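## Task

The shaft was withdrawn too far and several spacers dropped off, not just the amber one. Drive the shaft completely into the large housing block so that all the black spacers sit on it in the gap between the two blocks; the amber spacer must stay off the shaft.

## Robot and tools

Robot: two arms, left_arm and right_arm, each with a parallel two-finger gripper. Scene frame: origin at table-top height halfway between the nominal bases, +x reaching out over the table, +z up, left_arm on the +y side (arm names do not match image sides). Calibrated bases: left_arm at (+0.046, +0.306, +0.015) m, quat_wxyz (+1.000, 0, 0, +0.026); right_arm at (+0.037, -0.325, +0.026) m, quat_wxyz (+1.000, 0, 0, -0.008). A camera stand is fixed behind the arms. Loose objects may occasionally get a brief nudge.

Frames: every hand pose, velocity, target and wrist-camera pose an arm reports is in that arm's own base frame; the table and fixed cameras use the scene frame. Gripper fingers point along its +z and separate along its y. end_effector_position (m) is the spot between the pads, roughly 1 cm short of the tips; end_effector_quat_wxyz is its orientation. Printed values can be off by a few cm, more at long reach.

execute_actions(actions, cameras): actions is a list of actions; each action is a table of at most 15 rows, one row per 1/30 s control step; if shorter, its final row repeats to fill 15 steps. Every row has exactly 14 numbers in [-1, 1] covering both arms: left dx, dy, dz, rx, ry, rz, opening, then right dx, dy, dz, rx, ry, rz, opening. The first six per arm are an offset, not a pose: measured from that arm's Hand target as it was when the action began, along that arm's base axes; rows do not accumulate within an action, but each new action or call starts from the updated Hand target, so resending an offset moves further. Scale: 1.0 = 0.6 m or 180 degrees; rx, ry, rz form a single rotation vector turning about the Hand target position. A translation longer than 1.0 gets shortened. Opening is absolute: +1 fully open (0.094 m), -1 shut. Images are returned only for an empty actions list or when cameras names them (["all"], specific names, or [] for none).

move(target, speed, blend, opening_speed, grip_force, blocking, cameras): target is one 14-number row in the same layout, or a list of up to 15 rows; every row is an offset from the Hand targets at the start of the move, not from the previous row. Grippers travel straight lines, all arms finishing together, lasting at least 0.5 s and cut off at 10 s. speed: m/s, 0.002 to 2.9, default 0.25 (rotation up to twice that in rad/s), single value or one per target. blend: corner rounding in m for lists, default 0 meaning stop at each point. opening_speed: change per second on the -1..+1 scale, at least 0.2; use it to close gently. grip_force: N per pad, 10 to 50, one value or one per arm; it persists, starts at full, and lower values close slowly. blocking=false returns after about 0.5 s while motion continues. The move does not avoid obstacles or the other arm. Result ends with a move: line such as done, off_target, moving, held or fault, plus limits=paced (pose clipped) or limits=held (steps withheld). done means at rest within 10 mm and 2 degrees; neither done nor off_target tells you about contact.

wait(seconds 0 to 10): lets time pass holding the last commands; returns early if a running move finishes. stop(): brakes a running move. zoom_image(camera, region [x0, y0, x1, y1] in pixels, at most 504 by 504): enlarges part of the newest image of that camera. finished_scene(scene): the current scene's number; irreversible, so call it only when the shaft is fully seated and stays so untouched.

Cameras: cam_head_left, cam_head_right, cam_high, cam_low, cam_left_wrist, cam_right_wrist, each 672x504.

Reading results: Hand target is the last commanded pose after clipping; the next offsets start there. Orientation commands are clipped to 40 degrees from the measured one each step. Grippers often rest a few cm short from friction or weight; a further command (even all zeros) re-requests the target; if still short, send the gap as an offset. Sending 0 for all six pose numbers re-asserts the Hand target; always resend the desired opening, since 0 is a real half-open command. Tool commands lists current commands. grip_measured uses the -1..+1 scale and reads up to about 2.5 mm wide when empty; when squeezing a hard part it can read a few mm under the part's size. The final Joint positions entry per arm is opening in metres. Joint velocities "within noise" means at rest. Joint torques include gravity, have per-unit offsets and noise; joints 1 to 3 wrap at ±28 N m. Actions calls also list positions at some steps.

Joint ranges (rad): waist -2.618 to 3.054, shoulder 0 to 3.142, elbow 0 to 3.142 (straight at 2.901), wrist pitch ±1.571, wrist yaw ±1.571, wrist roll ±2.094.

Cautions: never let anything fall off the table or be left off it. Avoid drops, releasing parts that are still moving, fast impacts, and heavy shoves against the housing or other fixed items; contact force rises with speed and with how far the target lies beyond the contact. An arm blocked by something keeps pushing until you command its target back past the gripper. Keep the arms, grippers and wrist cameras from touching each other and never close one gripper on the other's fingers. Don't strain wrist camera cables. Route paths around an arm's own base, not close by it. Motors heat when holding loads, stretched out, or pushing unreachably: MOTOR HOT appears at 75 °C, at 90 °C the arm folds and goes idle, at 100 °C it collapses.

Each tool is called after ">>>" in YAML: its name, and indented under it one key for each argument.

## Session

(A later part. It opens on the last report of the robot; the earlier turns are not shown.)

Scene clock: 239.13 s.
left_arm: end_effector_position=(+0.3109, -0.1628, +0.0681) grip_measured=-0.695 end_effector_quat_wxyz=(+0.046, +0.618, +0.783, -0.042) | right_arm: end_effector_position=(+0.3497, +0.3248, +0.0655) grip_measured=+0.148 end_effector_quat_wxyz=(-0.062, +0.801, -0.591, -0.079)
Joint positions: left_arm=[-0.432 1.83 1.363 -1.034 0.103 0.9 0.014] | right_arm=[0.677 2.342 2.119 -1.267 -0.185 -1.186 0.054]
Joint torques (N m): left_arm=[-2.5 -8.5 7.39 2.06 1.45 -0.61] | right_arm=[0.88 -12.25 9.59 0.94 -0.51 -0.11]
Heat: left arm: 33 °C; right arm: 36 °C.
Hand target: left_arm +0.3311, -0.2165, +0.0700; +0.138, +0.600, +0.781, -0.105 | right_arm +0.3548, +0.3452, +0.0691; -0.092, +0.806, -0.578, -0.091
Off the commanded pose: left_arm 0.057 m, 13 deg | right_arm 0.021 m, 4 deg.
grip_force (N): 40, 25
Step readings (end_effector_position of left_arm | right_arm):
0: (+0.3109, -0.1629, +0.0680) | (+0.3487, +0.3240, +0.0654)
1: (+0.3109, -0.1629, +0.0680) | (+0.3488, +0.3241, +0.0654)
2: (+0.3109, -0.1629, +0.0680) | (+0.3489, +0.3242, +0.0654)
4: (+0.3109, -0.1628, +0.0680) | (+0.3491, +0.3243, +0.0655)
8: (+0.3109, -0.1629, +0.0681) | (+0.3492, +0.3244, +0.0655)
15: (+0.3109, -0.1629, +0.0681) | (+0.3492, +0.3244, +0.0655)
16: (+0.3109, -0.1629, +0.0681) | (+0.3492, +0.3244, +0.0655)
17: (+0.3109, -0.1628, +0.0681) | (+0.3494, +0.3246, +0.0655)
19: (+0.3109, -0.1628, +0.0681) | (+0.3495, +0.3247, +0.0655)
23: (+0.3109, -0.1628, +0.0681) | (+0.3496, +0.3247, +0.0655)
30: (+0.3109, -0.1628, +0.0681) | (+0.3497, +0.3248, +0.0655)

>>> execute_actions:
  actions:
    - [[0,0,0,0,0,0,-1,0.003,0.0028,0.0005,0.00216,-0.00234,0,0.1]]
    - [[0,0,0,0,0,0,-1,0.0015,0.0014,0.00025,0.00108,-0.00117,0,0.1]]
  cameras: ["cam_right_wrist"]

>>> zoom_image:
  camera: "cam_right_wrist"
  region: [250, 270, 510, 490]

Scene clock: 241.87 s.
left_arm: end_effector_position=(+0.3110, -0.1628, +0.0681) grip_measured=-0.695 end_effector_quat_wxyz=(+0.046, +0.618, +0.784, -0.043) | right_arm: end_effector_position=(+0.3504, +0.3254, +0.0656) grip_measured=+0.148 end_effector_quat_wxyz=(-0.064, +0.801, -0.590, -0.079)
Joint positions: left_arm=[-0.431 1.83 1.363 -1.034 0.105 0.9 0.014] | right_arm=[0.677 2.342 2.119 -1.263 -0.185 -1.188 0.054]
Joint torques (N m): left_arm=[-2.58 -8.53 7.36 2.06 1.43 -0.61] | right_arm=[0.9 -12.31 9.55 1.06 -0.53 -0.08]
Heat: left arm: 33 °C; right arm: 36 °C.
Hand target: left_arm +0.3312, -0.2164, +0.0700; +0.138, +0.599, +0.781, -0.105 | right_arm +0.3575, +0.3477, +0.0695; -0.099, +0.806, -0.577, -0.090
Off the commanded pose: left_arm 0.057 m, 13 deg | right_arm 0.024 m, 4 deg.
grip_force (N): 40, 25
Step readings (end_effector_position of left_arm | right_arm):
0: (+0.3109, -0.1628, +0.0681) | (+0.3497, +0.3248, +0.0655)
1: (+0.3109, -0.1628, +0.0681) | (+0.3498, +0.3249, +0.0655)
2: (+0.3109, -0.1629, +0.0681) | (+0.3498, +0.3249, +0.0655)
4: (+0.3109, -0.1629, +0.0681) | (+0.3499, +0.3250, +0.0655)
8: (+0.3109, -0.1629, +0.0681) | (+0.3499, +0.3250, +0.0655)
15: (+0.3109, -0.1629, +0.0681) | (+0.3499, +0.3250, +0.0655)
16: (+0.3109, -0.1629, +0.0681) | (+0.3500, +0.3250, +0.0655)
17: (+0.3109, -0.1628, +0.0681) | (+0.3500, +0.3251, +0.0655)
19: (+0.3109, -0.1628, +0.0681) | (+0.3503, +0.3253, +0.0656)
23: (+0.3109, -0.1629, +0.0681) | (+0.3503, +0.3253, +0.0656)
30: (+0.3110, -0.1628, +0.0681) | (+0.3504, +0.3254, +0.0656)
Images, in order (width x height): cam_right_wrist 672x504.

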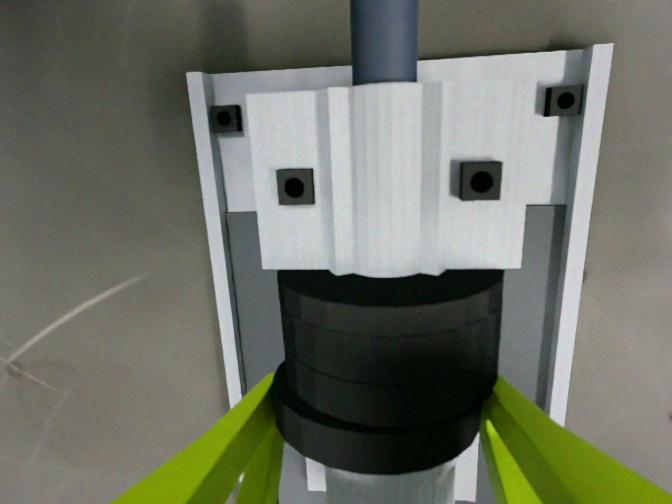

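Scaled by 1.938 from the camera's 672x504 image, which has a finer 960x720 frame.

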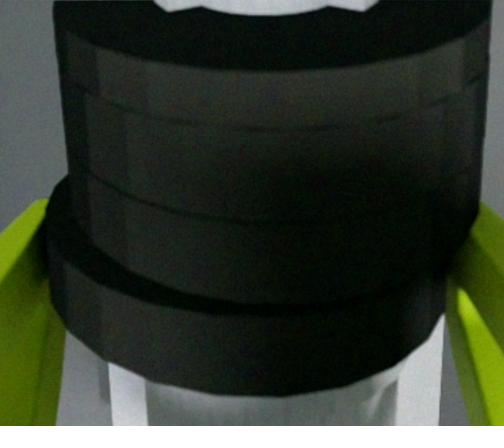

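>>> execute_actions:
  actions:
    - [[0,0,0,0,0,0,-1,0.003,0.0028,0.0005,0.00216,-0.00234,0,0.1]]
    - [[0,0,0,0,0,0,-1,0.003,0.0028,0.0005,0.00216,-0.00234,0,0.1]]

Scene clock: 243.57 s.
left_arm: end_effector_position=(+0.3109, -0.1629, +0.0682) grip_measured=-0.695 end_effector_quat_wxyz=(+0.046, +0.617, +0.784, -0.044) | right_arm: end_effector_position=(+0.3514, +0.3262, +0.0657) grip_measured=+0.148 end_effector_quat_wxyz=(-0.067, +0.802, -0.589, -0.078)
Joint positions: left_arm=[-0.43 1.83 1.363 -1.034 0.108 0.9 0.014] | right_arm=[0.677 2.342 2.119 -1.258 -0.185 -1.19 0.054]
Joint torques (N m): left_arm=[-2.71 -8.51 7.31 2.07 1.41 -0.61] | right_arm=[0.9 -12.4 9.47 1.21 -0.54 -0.07]
Heat: left arm: 33 °C; right arm: 36 °C.
Hand target: left_arm +0.3311, -0.2165, +0.0700; +0.138, +0.599, +0.781, -0.105 | right_arm +0.3610, +0.3510, +0.0701; -0.109, +0.806, -0.576, -0.088
Off the commanded pose: left_arm 0.057 m, 13 deg | right_arm 0.027 m, 5 deg.
grip_force (N): 40, 25
Step readings (end_effector_position of left_arm | right_arm):
0: (+0.3110, -0.1628, +0.0681) | (+0.3504, +0.3254, +0.0656)
1: (+0.3110, -0.1628, +0.0681) | (+0.3505, +0.3255, +0.0656)
2: (+0.3109, -0.1629, +0.0681) | (+0.3506, +0.3255, +0.0656)
4: (+0.3109, -0.1629, +0.0681) | (+0.3506, +0.3256, +0.0656)
8: (+0.3109, -0.1629, +0.0681) | (+0.3506, +0.3256, +0.0656)
15: (+0.3109, -0.1629, +0.0681) | (+0.3506, +0.3256, +0.0656)
16: (+0.3109, -0.1629, +0.0681) | (+0.3508, +0.3257, +0.0656)
17: (+0.3109, -0.1629, +0.0681) | (+0.3509, +0.3258, +0.0656)
19: (+0.3109, -0.1629, +0.0682) | (+0.3512, +0.3260, +0.0657)
23: (+0.3109, -0.1629, +0.0682) | (+0.3514, +0.3262, +0.0657)
30: (+0.3109, -0.1629, +0.0682) | (+0.3514, +0.3262, +0.0657)

>>> execute_actions:
  actions:
    - [[0,0,0,0,0,0,-1,0.003,0.0028,0.0005,0.00216,-0.00234,0,0.1]]
    - [[0,0,0,0,0,0,-1,0.0015,0.0014,0.00025,0.00108,-0.00117,0,0.1]]
  cameras: ["cam_right_wrist"]

>>> zoom_image:
  camera: "cam_right_wrist"
  region: [250, 270, 510, 490]

Scene clock: 246.20 s.
left_arm: end_effector_position=(+0.3109, -0.1629, +0.0682) grip_measured=-0.695 end_effector_quat_wxyz=(+0.047, +0.617, +0.785, -0.045) | right_arm: end_effector_position=(+0.3524, +0.3269, +0.0658) grip_measured=+0.148 end_effector_quat_wxyz=(-0.069, +0.803, -0.588, -0.077)
Joint positions: left_arm=[-0.429 1.83 1.363 -1.034 0.11 0.899 0.014] | right_arm=[0.677 2.342 2.119 -1.253 -0.185 -1.192 0.054]
Joint torques (N m): left_arm=[-2.78 -8.54 7.25 2.07 1.4 -0.61] | right_arm=[0.91 -12.48 9.42 1.34 -0.54 -0.04]
Heat: left arm: 33 °C; right arm: 36 °C.
Hand target: left_arm +0.3311, -0.2166, +0.0700; +0.138, +0.600, +0.781, -0.105 | right_arm +0.3637, +0.3535, +0.0706; -0.116, +0.806, -0.575, -0.086
Off the commanded pose: left_arm 0.057 m, 13 deg | right_arm 0.029 m, 6 deg.
grip_force (N): 40, 25
Step readings (end_effector_position of left_arm | right_arm):
0: (+0.3109, -0.1629, +0.0682) | (+0.3514, +0.3262, +0.0657)
1: (+0.3109, -0.1629, +0.0682) | (+0.3515, +0.3263, +0.0657)
2: (+0.3109, -0.1629, +0.0682) | (+0.3517, +0.3264, +0.0657)
4: (+0.3109, -0.1629, +0.0682) | (+0.3518, +0.3265, +0.0657)
8: (+0.3109, -0.1629, +0.0682) | (+0.3519, +0.3265, +0.0657)
15: (+0.3109, -0.1629, +0.0682) | (+0.3519, +0.3265, +0.0657)
16: (+0.3109, -0.1629, +0.0682) | (+0.3520, +0.3266, +0.0658)
17: (+0.3109, -0.1629, +0.0682) | (+0.3520, +0.3266, +0.0658)
19: (+0.3110, -0.1628, +0.0682) | (+0.3522, +0.3268, +0.0658)
23: (+0.3109, -0.1629, +0.0682) | (+0.3524, +0.3269, +0.0658)
30: (+0.3109, -0.1629, +0.0682) | (+0.3524, +0.3269, +0.0658)
Images, in order (width x height): cam_right_wrist 672x504.

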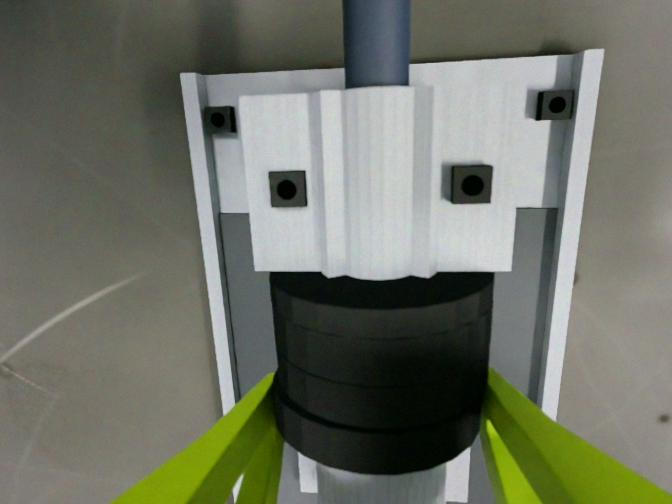

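Scaled by 1.938 from the camera's 672x504 image, which has a finer 960x720 frame.

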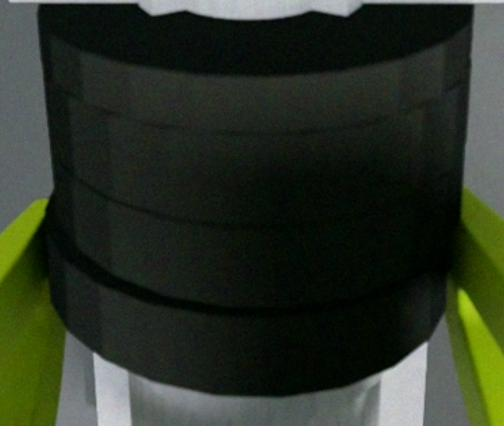

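>>> execute_actions:
  actions:
    - [[0,0,0,0,0,0,-1,0.0024,0.00224,0.0004,0.00173,-0.00187,0,0.1]]

Scene clock: 250.87 s.
left_arm: end_effector_position=(+0.3109, -0.1630, +0.0682) grip_measured=-0.695 end_effector_quat_wxyz=(+0.047, +0.616, +0.785, -0.045) | right_arm: end_effector_position=(+0.3529, +0.3271, +0.0658) grip_measured=+0.148 end_effector_quat_wxyz=(-0.070, +0.803, -0.587, -0.076)
Joint positions: left_arm=[-0.429 1.83 1.363 -1.034 0.11 0.898 0.014] | right_arm=[0.677 2.342 2.119 -1.251 -0.184 -1.194 0.054]
Joint torques (N m): left_arm=[-2.77 -8.55 7.25 2.08 1.4 -0.6] | right_arm=[0.92 -12.52 9.37 1.39 -0.57 -0.03]
Heat: left arm: 33 °C; right arm: 36 °C.
Hand target: left_arm +0.3310, -0.2166, +0.0700; +0.138, +0.600, +0.781, -0.106 | right_arm +0.3651, +0.3549, +0.0708; -0.120, +0.806, -0.574, -0.085
Off the commanded pose: left_arm 0.057 m, 13 deg | right_arm 0.031 m, 6 deg.
grip_force (N): 40, 25
Step readings (end_effector_position of left_arm | right_arm):
0: (+0.3109, -0.1629, +0.0682) | (+0.3524, +0.3269, +0.0658)
1: (+0.3109, -0.1629, +0.0682) | (+0.3525, +0.3270, +0.0658)
2: (+0.3109, -0.1629, +0.0682) | (+0.3526, +0.3270, +0.0658)
4: (+0.3109, -0.1630, +0.0682) | (+0.3527, +0.3270, +0.0658)
8: (+0.3109, -0.1630, +0.0682) | (+0.3529, +0.3271, +0.0658)
15: (+0.3109, -0.1630, +0.0682) | (+0.3529, +0.3271, +0.0658)

>>> execute_actions:
  actions:
    - [[0.0039,-0.0162,0,0,0,0,-1,0.0015,0.0014,0.00025,0.00108,-0.00117,0,0.1]]
  cameras: ["cam_right_wrist"]

>>> zoom_image:
  camera: "cam_right_wrist"
  region: [250, 270, 510, 490]

Scene clock: 256.40 s.
left_arm: end_effector_position=(+0.3109, -0.1630, +0.0682) grip_measured=-0.695 end_effector_quat_wxyz=(+0.046, +0.613, +0.787, -0.046) | right_arm: end_effector_position=(+0.3547, +0.3279, +0.0660) grip_measured=+0.148 end_effector_quat_wxyz=(-0.074, +0.803, -0.587, -0.075)
Joint positions: left_arm=[-0.429 1.83 1.363 -1.034 0.11 0.89 0.014] | right_arm=[0.676 2.342 2.119 -1.243 -0.183 -1.194 0.054]
Joint torques (N m): left_arm=[-4.55 -7.38 9.18 2.07 1.39 -0.71] | right_arm=[0.98 -12.51 9.37 1.39 -0.57 -0.02]
Heat: left arm: 33 °C; right arm: 36 °C.
Hand target: left_arm +0.3334, -0.2263, +0.0700; +0.138, +0.600, +0.781, -0.106 | right_arm +0.3660, +0.3557, +0.0710; -0.122, +0.805, -0.574, -0.085
Off the commanded pose: left_arm 0.067 m, 13 deg | right_arm 0.030 m, 6 deg.
grip_force (N): 40, 25
Step readings (end_effector_position of left_arm | right_arm):
0: (+0.3109, -0.1630, +0.0682) | (+0.3529, +0.3271, +0.0658)
1: (+0.3109, -0.1630, +0.0682) | (+0.3531, +0.3271, +0.0658)
2: (+0.3109, -0.1630, +0.0682) | (+0.3535, +0.3272, +0.0659)
4: (+0.3109, -0.1630, +0.0682) | (+0.3541, +0.3277, +0.0659)
8: (+0.3109, -0.1630, +0.0682) | (+0.3546, +0.3279, +0.0660)
15: (+0.3109, -0.1630, +0.0682) | (+0.3547, +0.3279, +0.0660)
Images, in order (width x height): cam_right_wrist 672x504.

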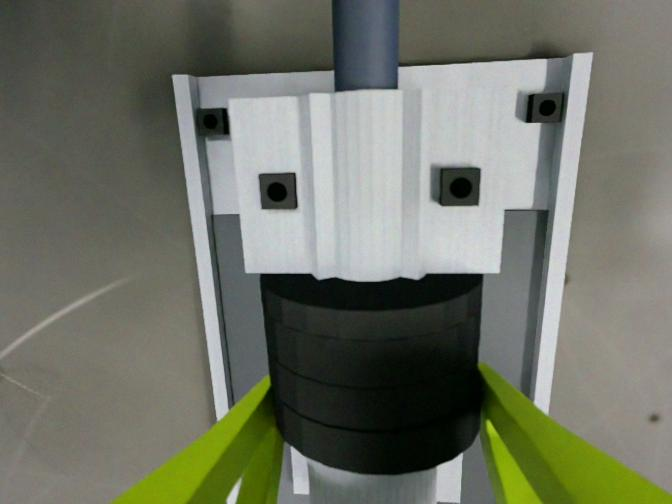

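Scaled by 1.938 from the camera's 672x504 image, which has a finer 960x720 frame.

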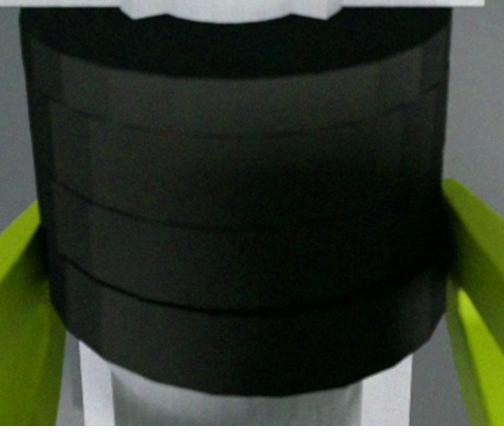

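>>> zoom_image:
  camera: "cam_right_wrist"
  region: [255, 330, 315, 450]

>>> zoom_image:
  camera: "cam_right_wrist"
  region: [435, 330, 495, 450]

Scaled by 4.200 from the camera's 672x504 image, which has a finer 960x720 frame.

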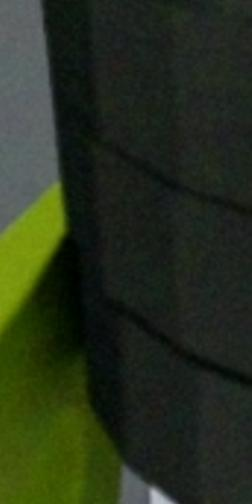

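Scaled by 4.200 from the camera's 672x504 image, which has a finer 960x720 frame.

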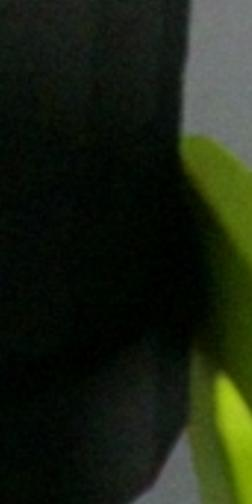

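>>> execute_actions:
  actions:
    - [[0,0,0,0,0,0,-1,-0.006,-0.0056,-0.001,-0.00432,0.00468,0,0.1]]
    - [[0,0,0,0,0,0,-1,-0.006,-0.0056,-0.001,-0.00432,0.00468,0,0.1]]

Scene clock: 261.77 s.
left_arm: end_effector_position=(+0.3109, -0.1631, +0.0682) grip_measured=-0.695 end_effector_quat_wxyz=(+0.046, +0.613, +0.787, -0.046) | right_arm: end_effector_position=(+0.3545, +0.3278, +0.0660) grip_measured=+0.148 end_effector_quat_wxyz=(-0.073, +0.803, -0.587, -0.075)
Joint positions: left_arm=[-0.43 1.83 1.363 -1.034 0.11 0.89 0.014] | right_arm=[0.676 2.342 2.119 -1.245 -0.183 -1.194 0.054]
Joint torques (N m): left_arm=[-4.52 -7.36 9.17 2.07 1.39 -0.71] | right_arm=[0.94 -12.29 9.59 0.98 -0.55 -0.02]
Heat: left arm: 33 °C; right arm: 36 °C.
Hand target: left_arm +0.3334, -0.2263, +0.0700; +0.138, +0.600, +0.781, -0.105 | right_arm +0.3588, +0.3490, +0.0698; -0.103, +0.806, -0.577, -0.089
Off the commanded pose: left_arm 0.067 m, 13 deg | right_arm 0.022 m, 4 deg.
grip_force (N): 40, 25
Step readings (end_effector_position of left_arm | right_arm):
0: (+0.3109, -0.1630, +0.0682) | (+0.3547, +0.3279, +0.0660)
1: (+0.3109, -0.1630, +0.0682) | (+0.3547, +0.3279, +0.0660)
2: (+0.3109, -0.1630, +0.0682) | (+0.3547, +0.3279, +0.0660)
4: (+0.3109, -0.1630, +0.0682) | (+0.3547, +0.3279, +0.0660)
8: (+0.3109, -0.1630, +0.0682) | (+0.3547, +0.3279, +0.0660)
15: (+0.3109, -0.1630, +0.0682) | (+0.3547, +0.3279, +0.0660)
16: (+0.3109, -0.1630, +0.0682) | (+0.3546, +0.3279, +0.0660)
17: (+0.3109, -0.1630, +0.0682) | (+0.3545, +0.3278, +0.0660)
19: (+0.3109, -0.1631, +0.0682) | (+0.3545, +0.3278, +0.0660)
23: (+0.3109, -0.1631, +0.0682) | (+0.3545, +0.3278, +0.0660)
30: (+0.3109, -0.1631, +0.0682) | (+0.3545, +0.3278, +0.0660)

>>> execute_actions:
  actions:
    - [[0,0,0,0,0,0,-1,-0.006,-0.0056,-0.001,-0.00432,0.00468,0,0.1]]
    - [[0,0,0,0,0,0,-1,-0.003,-0.0028,-0.0005,-0.00216,0.00234,0,0.1]]
    - [[0,0,0,0,0,0,-1,-0.003,-0.0028,-0.0005,-0.00216,0.00234,0,0.1]]

Scene clock: 263.80 s.
left_arm: end_effector_position=(+0.3109, -0.1630, +0.0681) grip_measured=-0.695 end_effector_quat_wxyz=(+0.046, +0.614, +0.787, -0.043) | right_arm: end_effector_position=(+0.3526, +0.3263, +0.0657) grip_measured=+0.148 end_effector_quat_wxyz=(-0.068, +0.803, -0.588, -0.076)
Joint positions: left_arm=[-0.432 1.83 1.363 -1.034 0.105 0.89 0.014] | right_arm=[0.676 2.342 2.119 -1.254 -0.183 -1.193 0.054]
Joint torques (N m): left_arm=[-4.3 -7.32 9.29 2.06 1.42 -0.71] | right_arm=[0.92 -12.19 9.63 0.65 -0.53 -0.03]
Heat: left arm: 34 °C; right arm: 36 °C.
Hand target: left_arm +0.3335, -0.2262, +0.0700; +0.138, +0.599, +0.781, -0.105 | right_arm +0.3517, +0.3423, +0.0686; -0.083, +0.806, -0.579, -0.093
Off the commanded pose: left_arm 0.067 m, 13 deg | right_arm 0.016 m, 3 deg.
grip_force (N): 40, 25
Step readings (end_effector_position of left_arm | right_arm):
0: (+0.3109, -0.1631, +0.0682) | (+0.3545, +0.3278, +0.0660)
1: (+0.3109, -0.1631, +0.0682) | (+0.3543, +0.3276, +0.0659)
2: (+0.3109, -0.1630, +0.0682) | (+0.3541, +0.3275, +0.0659)
4: (+0.3108, -0.1631, +0.0682) | (+0.3537, +0.3272, +0.0659)
8: (+0.3108, -0.1630, +0.0682) | (+0.3535, +0.3270, +0.0658)
15: (+0.3108, -0.1630, +0.0682) | (+0.3535, +0.3270, +0.0658)
16: (+0.3108, -0.1630, +0.0682) | (+0.3534, +0.3269, +0.0658)
17: (+0.3109, -0.1630, +0.0682) | (+0.3533, +0.3268, +0.0658)
19: (+0.3108, -0.1630, +0.0681) | (+0.3532, +0.3268, +0.0658)
23: (+0.3108, -0.1631, +0.0681) | (+0.3532, +0.3267, +0.0658)
30: (+0.3108, -0.1631, +0.0681) | (+0.3532, +0.3267, +0.0658)
31: (+0.3108, -0.1631, +0.0681) | (+0.3530, +0.3266, +0.0658)
32: (+0.3108, -0.1630, +0.0681) | (+0.3529, +0.3265, +0.0658)
34: (+0.3108, -0.1630, +0.0681) | (+0.3528, +0.3264, +0.0657)
38: (+0.3109, -0.1630, +0.0681) | (+0.3526, +0.3263, +0.0657)
45: (+0.3109, -0.1630, +0.0681) | (+0.3526, +0.3263, +0.0657)

>>> execute_actions:
  actions:
    - [[0.0039,-0.0162,0,0,0,0,-1,0,0,0,0,0,0,0.1]]

Scene clock: 268.20 s.
left_arm: end_effector_position=(+0.3106, -0.1633, +0.0679) grip_measured=-0.695 end_effector_quat_wxyz=(+0.039, +0.615, +0.787, -0.037) | right_arm: end_effector_position=(+0.3515, +0.3240, +0.0654) grip_measured=+0.148 end_effector_quat_wxyz=(-0.063, +0.801, -0.590, -0.076)
Joint positions: left_arm=[-0.441 1.839 1.375 -1.048 0.09 0.884 0.014] | right_arm=[0.675 2.342 2.119 -1.264 -0.181 -1.19 0.054]
Joint torques (N m): left_arm=[-5.22 -6.76 10.66 2.09 1.53 -0.8] | right_arm=[0.99 -12.21 9.61 0.73 -0.55 -0.07]
Heat: left arm: 34 °C; right arm: 36 °C.
Hand target: left_arm +0.3357, -0.2359, +0.0699; +0.138, +0.599, +0.781, -0.106 | right_arm +0.3516, +0.3423, +0.0686; -0.083, +0.806, -0.579, -0.093
Off the commanded pose: left_arm 0.077 m, 14 deg | right_arm 0.019 m, 3 deg.
grip_force (N): 40, 25
Step readings (end_effector_position of left_arm | right_arm):
0: (+0.3109, -0.1630, +0.0681) | (+0.3526, +0.3263, +0.0657)
1: (+0.3106, -0.1634, +0.0679) | (+0.3526, +0.3263, +0.0657)
2: (+0.3107, -0.1635, +0.0678) | (+0.3523, +0.3258, +0.0656)
4: (+0.3106, -0.1635, +0.0680) | (+0.3518, +0.3249, +0.0656)
8: (+0.3107, -0.1634, +0.0680) | (+0.3515, +0.3242, +0.0655)
15: (+0.3106, -0.1633, +0.0680) | (+0.3515, +0.3240, +0.0654)

>>> execute_actions:
  actions:
    - [[-0.0078,0.0324,0,0,0,0,-1,0.006,0.0056,0.001,0.00432,-0.00468,0,0.1]]
    - [[0,0,0,0,0,0,-1,0.006,0.0056,0.001,0.00432,-0.00468,0,0.1]]
    - [[0,0,0,0,0,0,-1,0.003,0.0028,0.0005,0.00216,-0.00234,0,0.1]]

Scene clock: 275.07 s.
left_arm: end_effector_position=(+0.3108, -0.1629, +0.0678) grip_measured=-0.695 end_effector_quat_wxyz=(+0.041, +0.616, +0.785, -0.044) | right_arm: end_effector_position=(+0.3531, +0.3263, +0.0658) grip_measured=+0.148 end_effector_quat_wxyz=(-0.069, +0.802, -0.589, -0.077)
Joint positions: left_arm=[-0.431 1.839 1.374 -1.046 0.105 0.897 0.014] | right_arm=[0.675 2.342 2.119 -1.253 -0.185 -1.191 0.054]
Joint torques (N m): left_arm=[-2.58 -9.24 6.64 2.13 1.43 -0.57] | right_arm=[1.06 -12.38 9.51 1.16 -0.54 -0.05]
Heat: left arm: 33 °C; right arm: 36 °C.
Hand target: left_arm +0.3310, -0.2165, +0.0699; +0.138, +0.599, +0.781, -0.105 | right_arm +0.3606, +0.3508, +0.0701; -0.108, +0.806, -0.576, -0.088
Off the commanded pose: left_arm 0.057 m, 13 deg | right_arm 0.026 m, 5 deg.
grip_force (N): 40, 25
Step readings (end_effector_position of left_arm | right_arm):
0: (+0.3106, -0.1633, +0.0679) | (+0.3515, +0.3240, +0.0654)
1: (+0.3108, -0.1629, +0.0679) | (+0.3515, +0.3240, +0.0654)
2: (+0.3109, -0.1627, +0.0680) | (+0.3516, +0.3242, +0.0654)
4: (+0.3109, -0.1628, +0.0680) | (+0.3518, +0.3247, +0.0655)
8: (+0.3108, -0.1628, +0.0679) | (+0.3516, +0.3250, +0.0656)
15: (+0.3108, -0.1628, +0.0679) | (+0.3515, +0.3250, +0.0656)
16: (+0.3108, -0.1628, +0.0679) | (+0.3517, +0.3252, +0.0656)
17: (+0.3108, -0.1628, +0.0678) | (+0.3520, +0.3254, +0.0657)
19: (+0.3108, -0.1629, +0.0678) | (+0.3523, +0.3257, +0.0657)
23: (+0.3109, -0.1629, +0.0679) | (+0.3525, +0.3258, +0.0657)
30: (+0.3109, -0.1629, +0.0679) | (+0.3525, +0.3258, +0.0657)
31: (+0.3108, -0.1628, +0.0678) | (+0.3526, +0.3259, +0.0658)
32: (+0.3108, -0.1628, +0.0678) | (+0.3528, +0.3260, +0.0658)
34: (+0.3108, -0.1628, +0.0678) | (+0.3530, +0.3262, +0.0658)
38: (+0.3108, -0.1629, +0.0678) | (+0.3531, +0.3263, +0.0658)
45: (+0.3108, -0.1629, +0.0678) | (+0.3531, +0.3263, +0.0658)

>>> wait:
  seconds: 0.1
  cameras: ["cam_right_wrist"]

>>> zoom_image:
  camera: "cam_right_wrist"
  region: [250, 270, 510, 490]

Scene clock: 275.43 s.
left_arm: end_effector_position=(+0.3108, -0.1629, +0.0678) grip_measured=-0.695 end_effector_quat_wxyz=(+0.041, +0.616, +0.785, -0.044) | right_arm: end_effector_position=(+0.3531, +0.3263, +0.0658) grip_measured=+0.148 end_effector_quat_wxyz=(-0.069, +0.802, -0.589, -0.077)
Joint positions: left_arm=[-0.431 1.839 1.374 -1.046 0.105 0.897 0.014] | right_arm=[0.675 2.342 2.119 -1.253 -0.185 -1.191 0.054]
Joint torques (N m): left_arm=[-2.58 -9.24 6.65 2.13 1.44 -0.57] | right_arm=[1.06 -12.38 9.48 1.16 -0.54 -0.06]
Heat: left arm: 33 °C; right arm: 36 °C.
Hand target: left_arm +0.3310, -0.2165, +0.0699; +0.138, +0.599, +0.781, -0.105 | right_arm +0.3606, +0.3508, +0.0701; -0.108, +0.806, -0.576, -0.088
Tool commands: left_gripper/opening=-1.0 right_gripper/opening=+0.1
Off the commanded pose: left_arm 0.057 m, 13 deg | right_arm 0.026 m, 5 deg.
grip_force (N): 40, 25
wait: 0.10 s; at rest from the start
Images, in order (width x height): cam_right_wrist 672x504.

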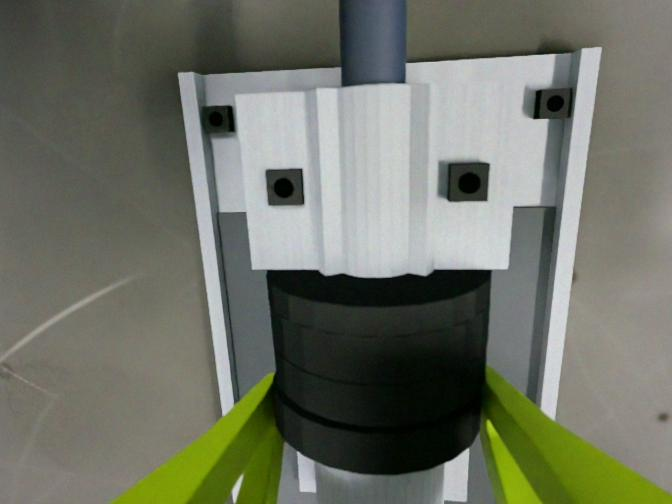

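Scaled by 1.938 from the camera's 672x504 image, which has a finer 960x720 frame.

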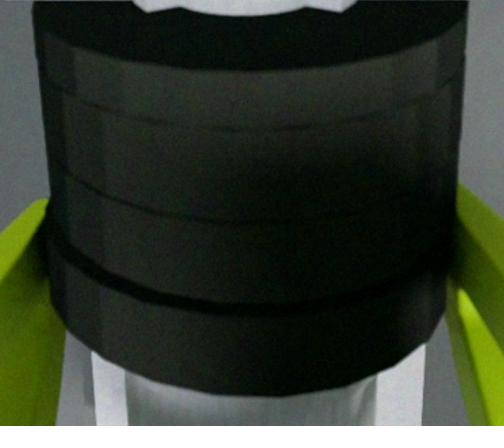

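>>> execute_actions:
  actions:
    - [[0,0,0,0,0,0,-1,0.0024,0.00224,0.0004,0.00173,-0.00187,0,0.1]]
    - [[0.0039,-0.0162,0,0,0,0,-1,0,0,0,0,0,0,0.1]]

Scene clock: 277.33 s.
left_arm: end_effector_position=(+0.3108, -0.1630, +0.0678) grip_measured=-0.695 end_effector_quat_wxyz=(+0.041, +0.615, +0.786, -0.045) | right_arm: end_effector_position=(+0.3537, +0.3267, +0.0659) grip_measured=+0.148 end_effector_quat_wxyz=(-0.071, +0.802, -0.588, -0.077)
Joint positions: left_arm=[-0.431 1.839 1.374 -1.046 0.106 0.893 0.014] | right_arm=[0.675 2.342 2.119 -1.25 -0.185 -1.192 0.054]
Joint torques (N m): left_arm=[-4.3 -7.99 8.61 2.12 1.43 -0.73] | right_arm=[1.09 -12.41 9.47 1.21 -0.54 -0.04]
Heat: left arm: 33 °C; right arm: 36 °C.
Hand target: left_arm +0.3334, -0.2263, +0.0699; +0.138, +0.599, +0.781, -0.106 | right_arm +0.3621, +0.3521, +0.0703; -0.111, +0.806, -0.575, -0.087
Off the commanded pose: left_arm 0.067 m, 13 deg | right_arm 0.027 m, 5 deg.
grip_force (N): 40, 25
Step readings (end_effector_position of left_arm | right_arm):
0: (+0.3108, -0.1629, +0.0678) | (+0.3531, +0.3263, +0.0658)
1: (+0.3108, -0.1629, +0.0678) | (+0.3532, +0.3264, +0.0658)
2: (+0.3109, -0.1629, +0.0678) | (+0.3533, +0.3264, +0.0658)
4: (+0.3108, -0.1630, +0.0678) | (+0.3533, +0.3264, +0.0658)
8: (+0.3108, -0.1630, +0.0678) | (+0.3534, +0.3265, +0.0658)
15: (+0.3108, -0.1630, +0.0678) | (+0.3534, +0.3265, +0.0658)
16: (+0.3108, -0.1630, +0.0678) | (+0.3534, +0.3265, +0.0658)
17: (+0.3108, -0.1630, +0.0678) | (+0.3535, +0.3266, +0.0659)
19: (+0.3108, -0.1630, +0.0678) | (+0.3536, +0.3267, +0.0659)
23: (+0.3108, -0.1630, +0.0678) | (+0.3537, +0.3267, +0.0659)
30: (+0.3108, -0.1630, +0.0678) | (+0.3537, +0.3267, +0.0659)

>>> wait:
  seconds: 0
  cameras: ["cam_head_left", "cam_head_right", "cam_high", "cam_low"]

>>> zoom_image:
  camera: "cam_head_right"
  region: [210, 60, 370, 190]

>>> zoom_image:
  camera: "cam_head_left"
  region: [210, 60, 400, 210]

Scene clock: 279.47 s.
left_arm: end_effector_position=(+0.3108, -0.1630, +0.0678) grip_measured=-0.695 end_effector_quat_wxyz=(+0.041, +0.615, +0.786, -0.045) | right_arm: end_effector_position=(+0.3537, +0.3267, +0.0659) grip_measured=+0.148 end_effector_quat_wxyz=(-0.071, +0.802, -0.588, -0.077)
Joint positions: left_arm=[-0.431 1.839 1.374 -1.046 0.106 0.893 0.014] | right_arm=[0.675 2.342 2.119 -1.25 -0.185 -1.192 0.054]
Joint torques (N m): left_arm=[-4.3 -8.01 8.59 2.12 1.43 -0.73] | right_arm=[1.05 -12.41 9.47 1.22 -0.54 -0.04]
Heat: left arm: 33 °C; right arm: 36 °C.
Hand target: left_arm +0.3334, -0.2263, +0.0699; +0.138, +0.599, +0.781, -0.106 | right_arm +0.3621, +0.3521, +0.0703; -0.111, +0.806, -0.575, -0.087
Tool commands: left_gripper/opening=-1.0 right_gripper/opening=+0.1
Off the commanded pose: left_arm 0.067 m, 13 deg | right_arm 0.027 m, 5 deg.
grip_force (N): 40, 25
Images, in order (width x height): cam_head_left 672x504, cam_head_right 672x504, cam_high 672x504, cam_low 672x504.

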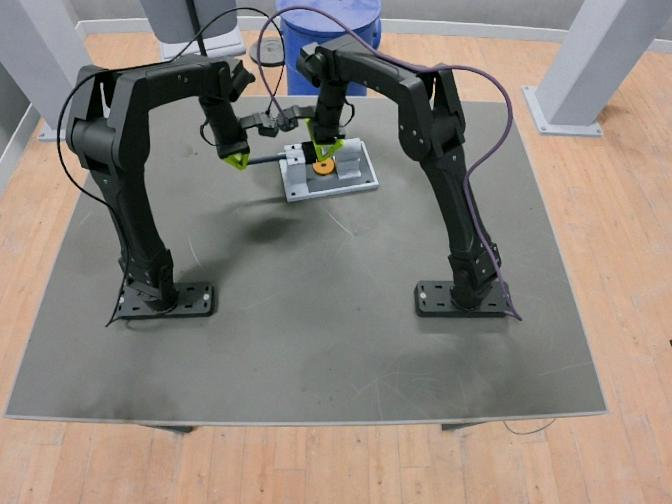

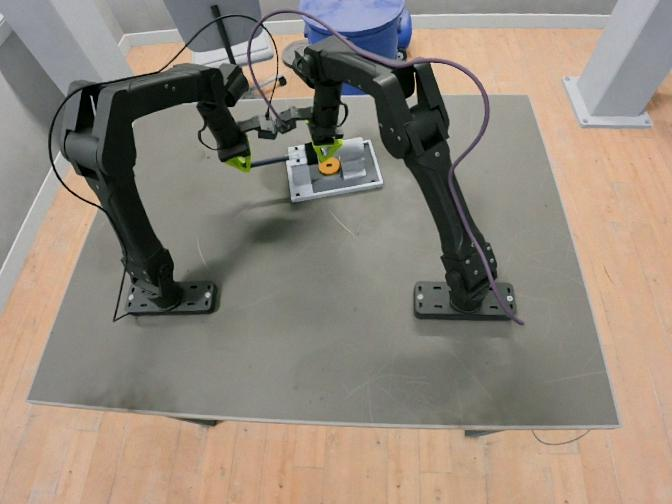

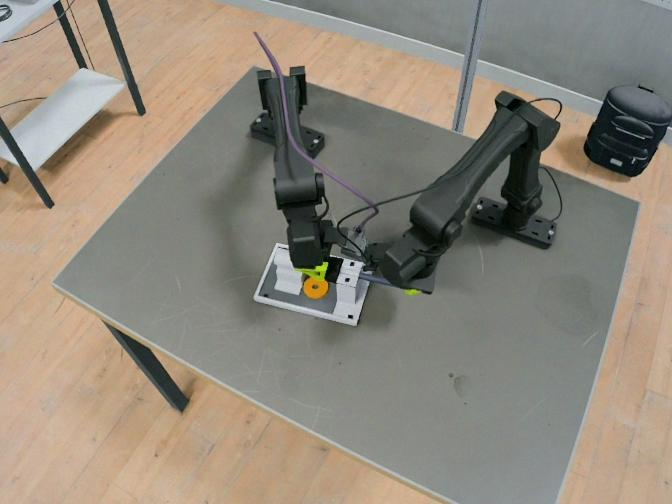

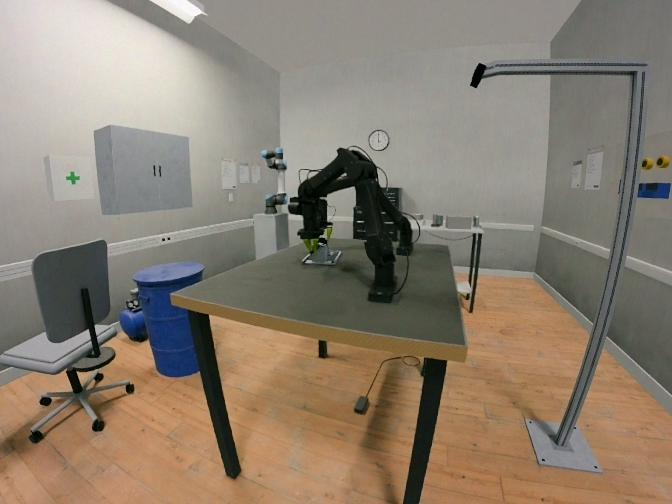

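Scaled by 3.150 from the camera's 672x504 image, which has a finer 960x720 frame.

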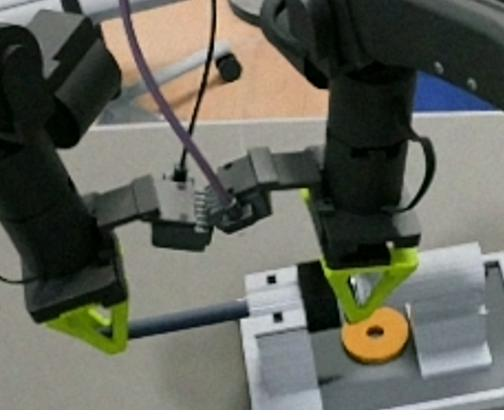

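Scaled by 2.653 from the camera's 672x504 image, which has a finer 960x720 frame.

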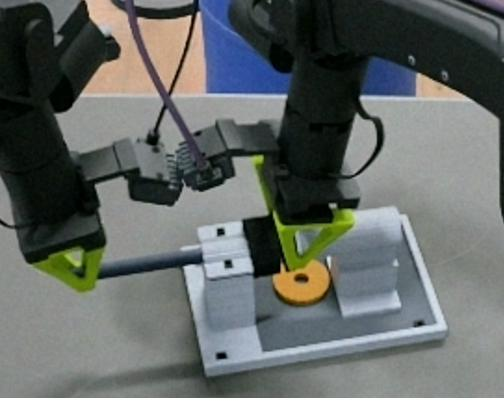

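>>> move:
  target: [-0.0175,0.0729,0,0,0,0,-1,0,0,0,0,0,0,0.1]
  speed: 0.05

Scene clock: 283.97 s.
left_arm: end_effector_position=(+0.3111, -0.1615, +0.0669) grip_measured=-0.696 end_effector_quat_wxyz=(+0.085, +0.621, +0.776, -0.078) | right_arm: end_effector_position=(+0.3567, +0.3305, +0.0665) grip_measured=+0.148 end_effector_quat_wxyz=(-0.081, +0.803, -0.586, -0.076)
Joint positions: left_arm=[-0.38 1.783 1.284 -0.953 0.199 0.958 0.014] | right_arm=[0.675 2.342 2.119 -1.23 -0.189 -1.195 0.054]
Joint torques (N m): left_arm=[-0.24 -9.63 5.23 1.67 0.8 -0.51] | right_arm=[1.05 -12.29 9.58 1.06 -0.5 0]
Heat: left arm: 33 °C; right arm: 36 °C.
Hand target: left_arm +0.3229, -0.1825, +0.0700; +0.138, +0.599, +0.781, -0.105 | right_arm +0.3620, +0.3521, +0.0703; -0.111, +0.806, -0.575, -0.087
Off the commanded pose: left_arm 0.024 m, 7 deg | right_arm 0.023 m, 4 deg.
grip_force (N): 40, 25
move: off_target (left_arm, right_arm)

>>> execute_actions:
  actions:
    - [[0,0,0,0,0,0,-0.4,0,0,0,0,0,0,0.1]]
  cameras: ["cam_head_right", "cam_left_wrist"]

>>> zoom_image:
  camera: "cam_head_right"
  region: [210, 60, 370, 190]

Scene clock: 285.27 s.
left_arm: end_effector_position=(+0.3189, -0.1750, +0.0662) grip_measured=-0.403 end_effector_quat_wxyz=(+0.118, +0.601, +0.784, -0.100) | right_arm: end_effector_position=(+0.3571, +0.3306, +0.0666) grip_measured=+0.148 end_effector_quat_wxyz=(-0.081, +0.803, -0.586, -0.076)
Joint positions: left_arm=[-0.379 1.783 1.263 -0.874 0.255 0.907 0.028] | right_arm=[0.675 2.342 2.119 -1.229 -0.189 -1.194 0.054]
Joint torques (N m): left_arm=[-0.44 -9.96 6.17 1.19 0.3 -0.11] | right_arm=[1.03 -12.3 9.58 1.05 -0.51 -0.01]
Heat: left arm: 33 °C; right arm: 36 °C.
Hand target: left_arm +0.3230, -0.1824, +0.0700; +0.138, +0.599, +0.781, -0.105 | right_arm +0.3620, +0.3521, +0.0703; -0.111, +0.806, -0.575, -0.087
Off the commanded pose: left_arm 0.009 m, 2 deg | right_arm 0.022 m, 4 deg.
grip_force (N): 40, 25
Step readings (end_effector_position of left_arm | right_arm):
0: (+0.3111, -0.1615, +0.0669) | (+0.3567, +0.3305, +0.0665)
1: (+0.3111, -0.1618, +0.0669) | (+0.3568, +0.3305, +0.0666)
2: (+0.3127, -0.1647, +0.0670) | (+0.3568, +0.3305, +0.0666)
4: (+0.3164, -0.1695, +0.0672) | (+0.3568, +0.3305, +0.0666)
8: (+0.3189, -0.1736, +0.0669) | (+0.3571, +0.3306, +0.0666)
15: (+0.3189, -0.1749, +0.0661) | (+0.3571, +0.3306, +0.0666)
Images, in order (width x height): cam_head_right 672x504, cam_left_wrist 672x504.

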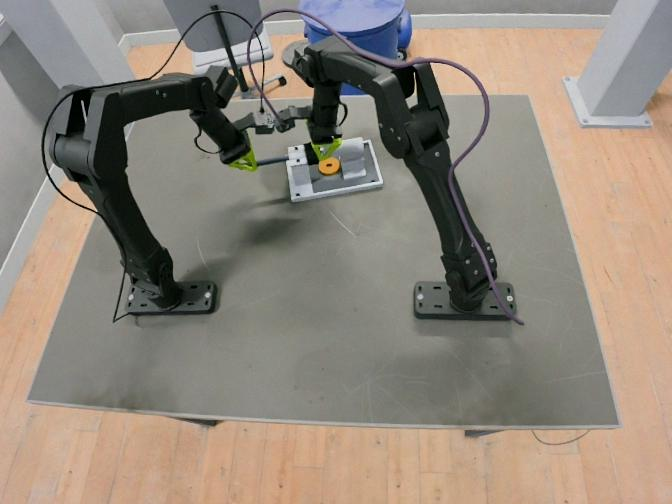

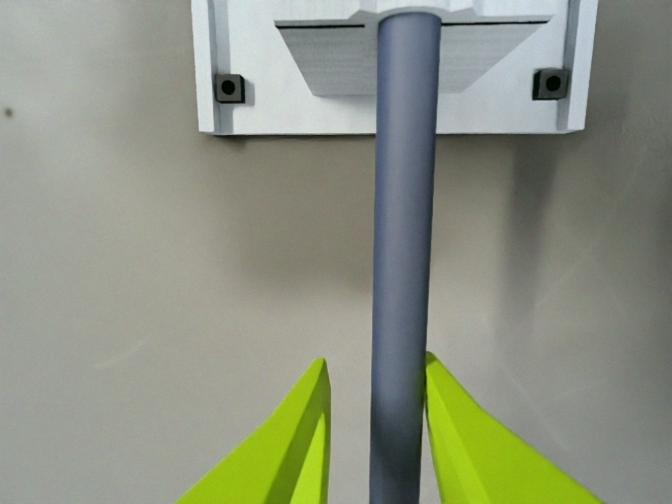

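Scaled by 3.150 from the camera's 672x504 image, which has a finer 960x720 frame.

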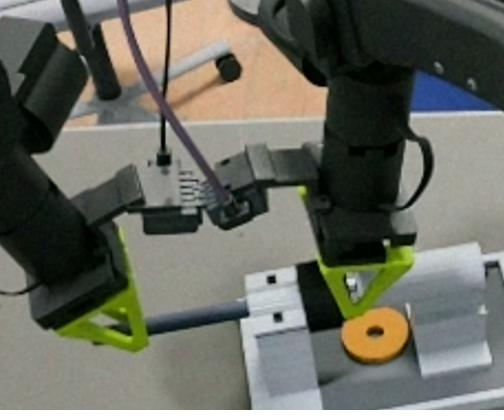

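>>> move:
  target: [-0.0232,0.0472,0,-0.0811,-0.0195,0,-0.36,0,0,0,0,0,0,0.1]
  speed: 0.08
  cameras: ["cam_head_right", "cam_left_wrist"]

>>> zoom_image:
  camera: "cam_head_right"
  region: [210, 60, 370, 190]

Scene clock: 290.30 s.
left_arm: end_effector_position=(+0.3090, -0.1524, +0.0608) grip_measured=-0.363 end_effector_quat_wxyz=(+0.219, +0.577, +0.765, -0.184) | right_arm: end_effector_position=(+0.3573, +0.3307, +0.0666) grip_measured=+0.148 end_effector_quat_wxyz=(-0.082, +0.803, -0.586, -0.076)
Joint positions: left_arm=[-0.196 1.661 1.004 -0.653 0.524 1.027 0.03] | right_arm=[0.675 2.342 2.119 -1.228 -0.189 -1.194 0.054]
Joint torques (N m): left_arm=[0.32 -10.65 5.71 1.07 0.4 0.07] | right_arm=[1.03 -12.3 9.59 1.04 -0.51 -0.01]
Heat: left arm: 33 °C; right arm: 36 °C.
Hand target: left_arm +0.3090, -0.1542, +0.0699; +0.237, +0.580, +0.757, -0.185 | right_arm +0.3620, +0.3521, +0.0703; -0.111, +0.806, -0.575, -0.087
Off the commanded pose: left_arm 0.009 m, 2 deg | right_arm 0.022 m, 4 deg.
grip_force (N): 40, 25
move: off_target (right_arm)
Images, in order (width x height): cam_head_right 672x504, cam_left_wrist 672x504.

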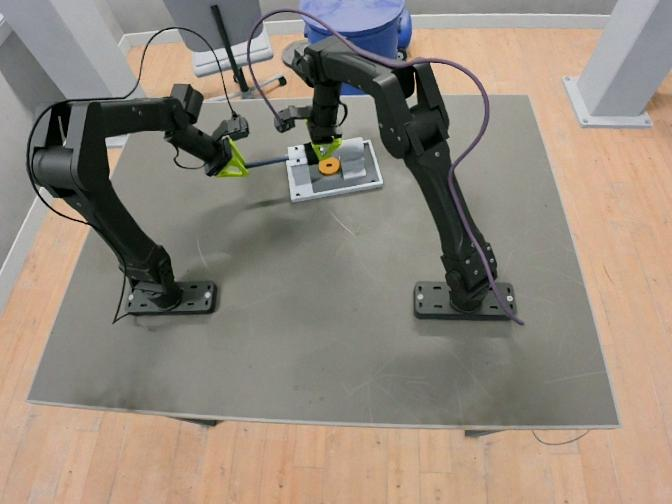

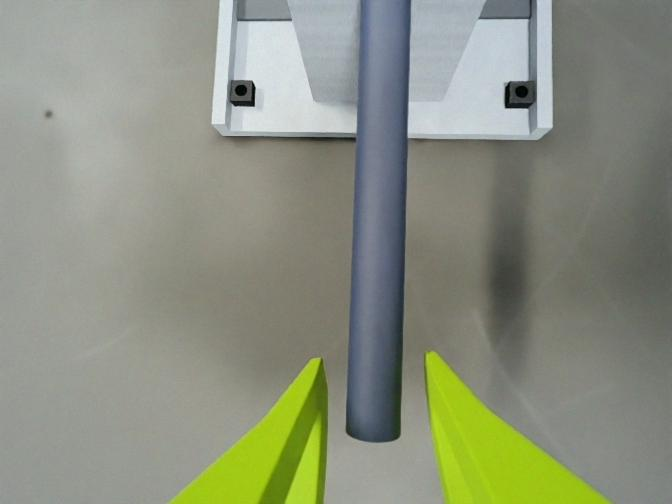

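Scaled by 3.150 from the camera's 672x504 image, which has a finer 960x720 frame.

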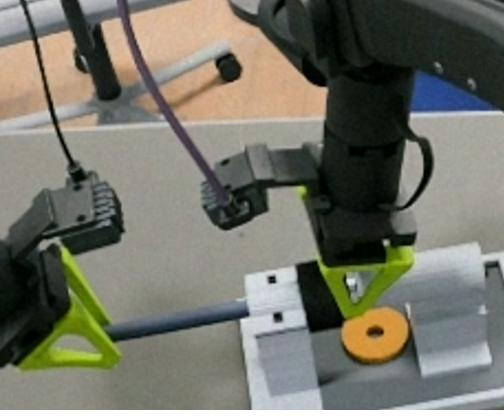

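>>> move:
  target: [0.0019,-0.0081,0,0.0433,0.0104,0,-0.36,0,0,0,0,0,0,0.1]
  speed: 0.06
  cameras: ["cam_left_wrist"]

Scene clock: 299.90 s.
left_arm: end_effector_position=(+0.3062, -0.1554, +0.0637) grip_measured=-0.363 end_effector_quat_wxyz=(+0.180, +0.591, +0.773, -0.142) | right_arm: end_effector_position=(+0.3573, +0.3307, +0.0666) grip_measured=+0.148 end_effector_quat_wxyz=(-0.082, +0.803, -0.586, -0.076)
Joint positions: left_arm=[-0.268 1.661 1.064 -0.732 0.398 0.989 0.03] | right_arm=[0.675 2.342 2.119 -1.228 -0.189 -1.194 0.054]
Joint torques (N m): left_arm=[-0.47 -7.53 9.18 0.83 0.21 -0.06] | right_arm=[1.05 -12.31 9.58 1.04 -0.51 -0.02]
Heat: left arm: 33 °C; right arm: 36 °C.
Hand target: left_arm +0.3101, -0.1591, +0.0699; +0.184, +0.592, +0.772, -0.143 | right_arm +0.3620, +0.3521, +0.0703; -0.111, +0.806, -0.575, -0.087
Off the commanded pose: left_arm 0.008 m, 1 deg | right_arm 0.022 m, 4 deg.
grip_force (N): 40, 25
move: off_target (right_arm)
Images, in order (width x height): cam_left_wrist 672x504.

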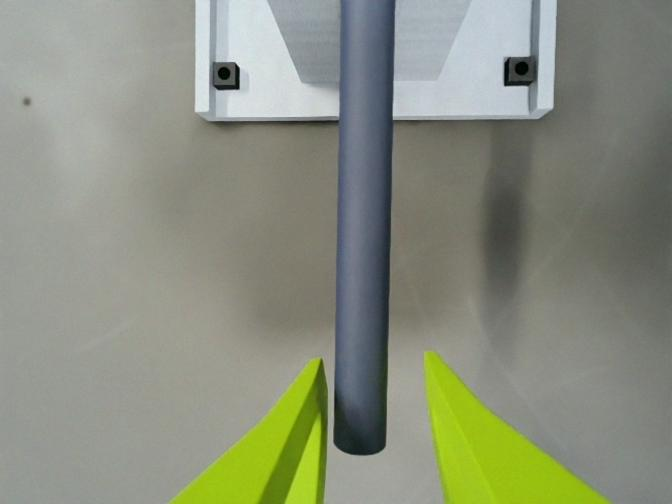

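>>> move:
  target: [0.0075,-0.0055,-0.004,0,0,0,-0.36,0,0,0,0,0,0,0.1]
  speed: 0.06

Scene clock: 301.30 s.
left_arm: end_effector_position=(+0.3091, -0.1578, +0.0647) grip_measured=-0.363 end_effector_quat_wxyz=(+0.180, +0.591, +0.773, -0.141) | right_arm: end_effector_position=(+0.3573, +0.3307, +0.0666) grip_measured=+0.148 end_effector_quat_wxyz=(-0.082, +0.803, -0.586, -0.076)
Joint positions: left_arm=[-0.274 1.67 1.077 -0.733 0.395 0.983 0.03] | right_arm=[0.675 2.342 2.119 -1.228 -0.189 -1.194 0.054]
Joint torques (N m): left_arm=[-0.51 -6.56 9.22 0.95 0.22 -0.07] | right_arm=[1.05 -12.29 9.58 1.04 -0.52 -0.01]
Heat: left arm: 33 °C; right arm: 36 °C.
Hand target: left_arm +0.3147, -0.1624, +0.0677; +0.184, +0.592, +0.772, -0.143 | right_arm +0.3620, +0.3521, +0.0703; -0.111, +0.806, -0.575, -0.087
Off the commanded pose: left_arm 0.008 m, 1 deg | right_arm 0.022 m, 4 deg.
grip_force (N): 40, 25
move: off_target (right_arm)

>>> move:
  target: [0.002,0.0005,-0.006,0,0,0,-0.36,0,0,0,0,0,0,0.1]
  speed: 0.06
  cameras: ["cam_left_wrist"]

Scene clock: 302.30 s.
left_arm: end_effector_position=(+0.3089, -0.1578, +0.0618) grip_measured=-0.363 end_effector_quat_wxyz=(+0.177, +0.591, +0.774, -0.142) | right_arm: end_effector_position=(+0.3573, +0.3307, +0.0666) grip_measured=+0.148 end_effector_quat_wxyz=(-0.082, +0.803, -0.586, -0.076)
Joint positions: left_arm=[-0.274 1.679 1.077 -0.731 0.395 0.983 0.03] | right_arm=[0.675 2.342 2.119 -1.228 -0.189 -1.194 0.054]
Joint torques (N m): left_arm=[-0.35 -6.63 8.73 1.05 0.23 -0.03] | right_arm=[1.05 -12.3 9.58 1.04 -0.51 -0.02]
Heat: left arm: 33 °C; right arm: 36 °C.
Hand target: left_arm +0.3159, -0.1621, +0.0640; +0.184, +0.592, +0.772, -0.143 | right_arm +0.3620, +0.3521, +0.0703; -0.111, +0.806, -0.575, -0.087
Off the commanded pose: left_arm 0.009 m, 1 deg | right_arm 0.022 m, 4 deg.
grip_force (N): 40, 25
move: off_target (right_arm)
Images, in order (width x height): cam_left_wrist 672x504.

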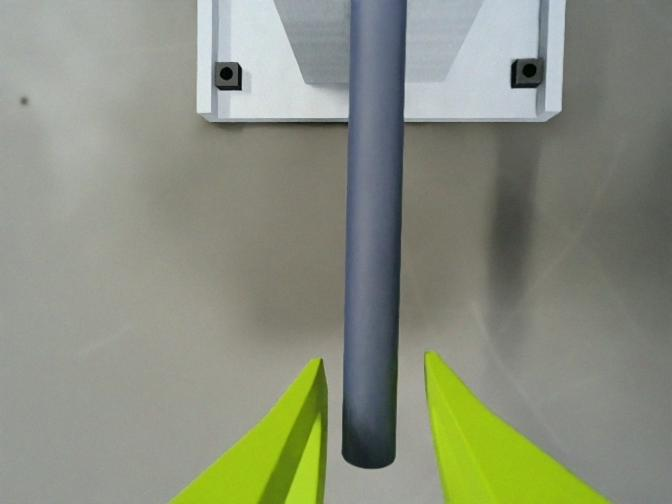

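>>> move:
  target: [0.0035,0.0008,0,0,0,0,-0.36,0,0,0,0,0,0,0.1]
  speed: 0.06

>>> execute_actions:
  actions:
    - [[0,0,0,0,0,0,-1,0,0,0,0,0,0,0.1]]
  cameras: ["cam_left_wrist", "cam_right_wrist"]

Scene clock: 303.53 s.
left_arm: end_effector_position=(+0.3086, -0.1577, +0.0598) grip_measured=-0.363 end_effector_quat_wxyz=(+0.174, +0.591, +0.775, -0.144) | right_arm: end_effector_position=(+0.3573, +0.3307, +0.0666) grip_measured=+0.148 end_effector_quat_wxyz=(-0.082, +0.803, -0.586, -0.076)
Joint positions: left_arm=[-0.274 1.685 1.077 -0.731 0.395 0.983 0.03] | right_arm=[0.675 2.342 2.119 -1.228 -0.189 -1.194 0.054]
Joint torques (N m): left_arm=[-0.03 -6.67 9.48 1 0.23 0.01] | right_arm=[1.06 -12.29 9.57 1.04 -0.51 -0.02]
Heat: left arm: 33 °C; right arm: 36 °C.
Hand target: left_arm +0.3180, -0.1616, +0.0640; +0.184, +0.592, +0.772, -0.143 | right_arm +0.3620, +0.3521, +0.0703; -0.111, +0.806, -0.575, -0.087
Off the commanded pose: left_arm 0.011 m, 1 deg | right_arm 0.022 m, 4 deg.
grip_force (N): 40, 25
move: off_target (left_arm, right_arm)

Scene clock: 304.80 s.
left_arm: end_effector_position=(+0.3100, -0.1576, +0.0604) grip_measured=-0.702 end_effector_quat_wxyz=(+0.178, +0.602, +0.766, -0.139) | right_arm: end_effector_position=(+0.3574, +0.3307, +0.0666) grip_measured=+0.148 end_effector_quat_wxyz=(-0.082, +0.803, -0.586, -0.075)
Joint positions: left_arm=[-0.274 1.685 1.08 -0.729 0.393 1.012 0.014] | right_arm=[0.675 2.342 2.119 -1.228 -0.188 -1.194 0.054]
Joint torques (N m): left_arm=[-0.02 -6.65 9.24 1 0.26 -0.3] | right_arm=[1.05 -12.31 9.57 1.04 -0.51 -0.01]
Heat: left arm: 33 °C; right arm: 36 °C.
Hand target: left_arm +0.3179, -0.1616, +0.0640; +0.184, +0.592, +0.772, -0.143 | right_arm +0.3621, +0.3521, +0.0703; -0.111, +0.806, -0.575, -0.087
Off the commanded pose: left_arm 0.010 m, 2 deg | right_arm 0.022 m, 4 deg.
grip_force (N): 40, 25
Step readings (end_effector_position of left_arm | right_arm):
0: (+0.3086, -0.1577, +0.0598) | (+0.3573, +0.3307, +0.0666)
1: (+0.3086, -0.1577, +0.0598) | (+0.3573, +0.3307, +0.0666)
2: (+0.3086, -0.1577, +0.0598) | (+0.3573, +0.3307, +0.0666)
4: (+0.3086, -0.1577, +0.0598) | (+0.3573, +0.3307, +0.0666)
8: (+0.3086, -0.1577, +0.0598) | (+0.3573, +0.3307, +0.0666)
15: (+0.3086, -0.1577, +0.0598) | (+0.3573, +0.3307, +0.0666)
Images, in order (width x height): cam_left_wrist 672x504, cam_right_wrist 672x504.

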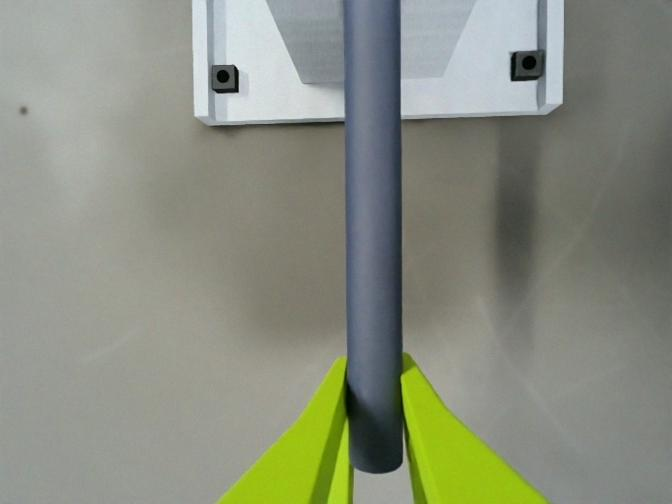

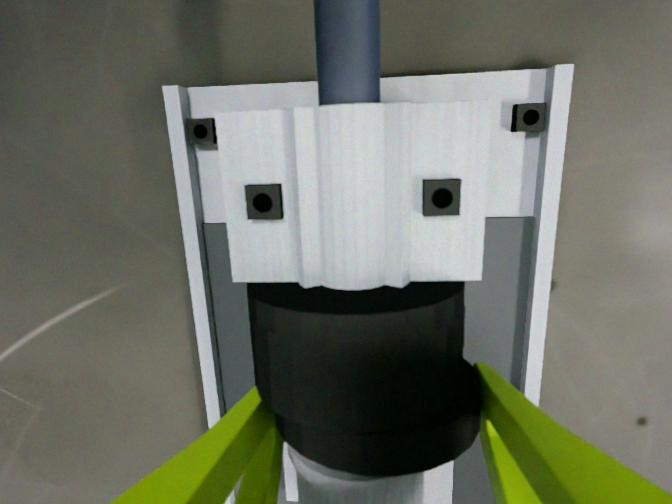

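>>> execute_actions:
  actions:
    - [[0,0,0,0,0,0,-1,-0.015,-0.014,-0.0025,-0.0108,0.0117,0,0.1]]
    - [[0,0,0,0,0,0,-1,-0.003,-0.0028,-0.0005,-0.00216,0.00234,0,0.1]]

Scene clock: 307.03 s.
left_arm: end_effector_position=(+0.3100, -0.1576, +0.0604) grip_measured=-0.702 end_effector_quat_wxyz=(+0.178, +0.603, +0.765, -0.139) | right_arm: end_effector_position=(+0.3550, +0.3296, +0.0663) grip_measured=+0.148 end_effector_quat_wxyz=(-0.077, +0.803, -0.586, -0.077)
Joint positions: left_arm=[-0.274 1.685 1.08 -0.729 0.393 1.013 0.014] | right_arm=[0.676 2.342 2.119 -1.238 -0.188 -1.194 0.054]
Joint torques (N m): left_arm=[-0.03 -6.65 9.21 1 0.26 -0.29] | right_arm=[0.88 -12.16 9.68 0.51 -0.48 -0.01]
Heat: left arm: 33 °C; right arm: 36 °C.
Hand target: left_arm +0.3179, -0.1616, +0.0640; +0.184, +0.592, +0.772, -0.143 | right_arm +0.3513, +0.3419, +0.0685; -0.082, +0.806, -0.579, -0.093
Off the commanded pose: left_arm 0.010 m, 2 deg | right_arm 0.013 m, 2 deg.
grip_force (N): 40, 25
Step readings (end_effector_position of left_arm | right_arm):
0: (+0.3100, -0.1576, +0.0604) | (+0.3574, +0.3307, +0.0666)
1: (+0.3100, -0.1576, +0.0604) | (+0.3572, +0.3306, +0.0665)
2: (+0.3100, -0.1576, +0.0604) | (+0.3570, +0.3304, +0.0665)
4: (+0.3100, -0.1576, +0.0604) | (+0.3567, +0.3302, +0.0665)
8: (+0.3100, -0.1576, +0.0604) | (+0.3567, +0.3302, +0.0665)
15: (+0.3100, -0.1576, +0.0604) | (+0.3567, +0.3302, +0.0665)
16: (+0.3100, -0.1576, +0.0604) | (+0.3566, +0.3301, +0.0665)
17: (+0.3100, -0.1576, +0.0604) | (+0.3564, +0.3299, +0.0664)
19: (+0.3100, -0.1576, +0.0604) | (+0.3557, +0.3299, +0.0664)
23: (+0.3100, -0.1576, +0.0604) | (+0.3551, +0.3296, +0.0663)
30: (+0.3100, -0.1576, +0.0604) | (+0.3550, +0.3296, +0.0663)


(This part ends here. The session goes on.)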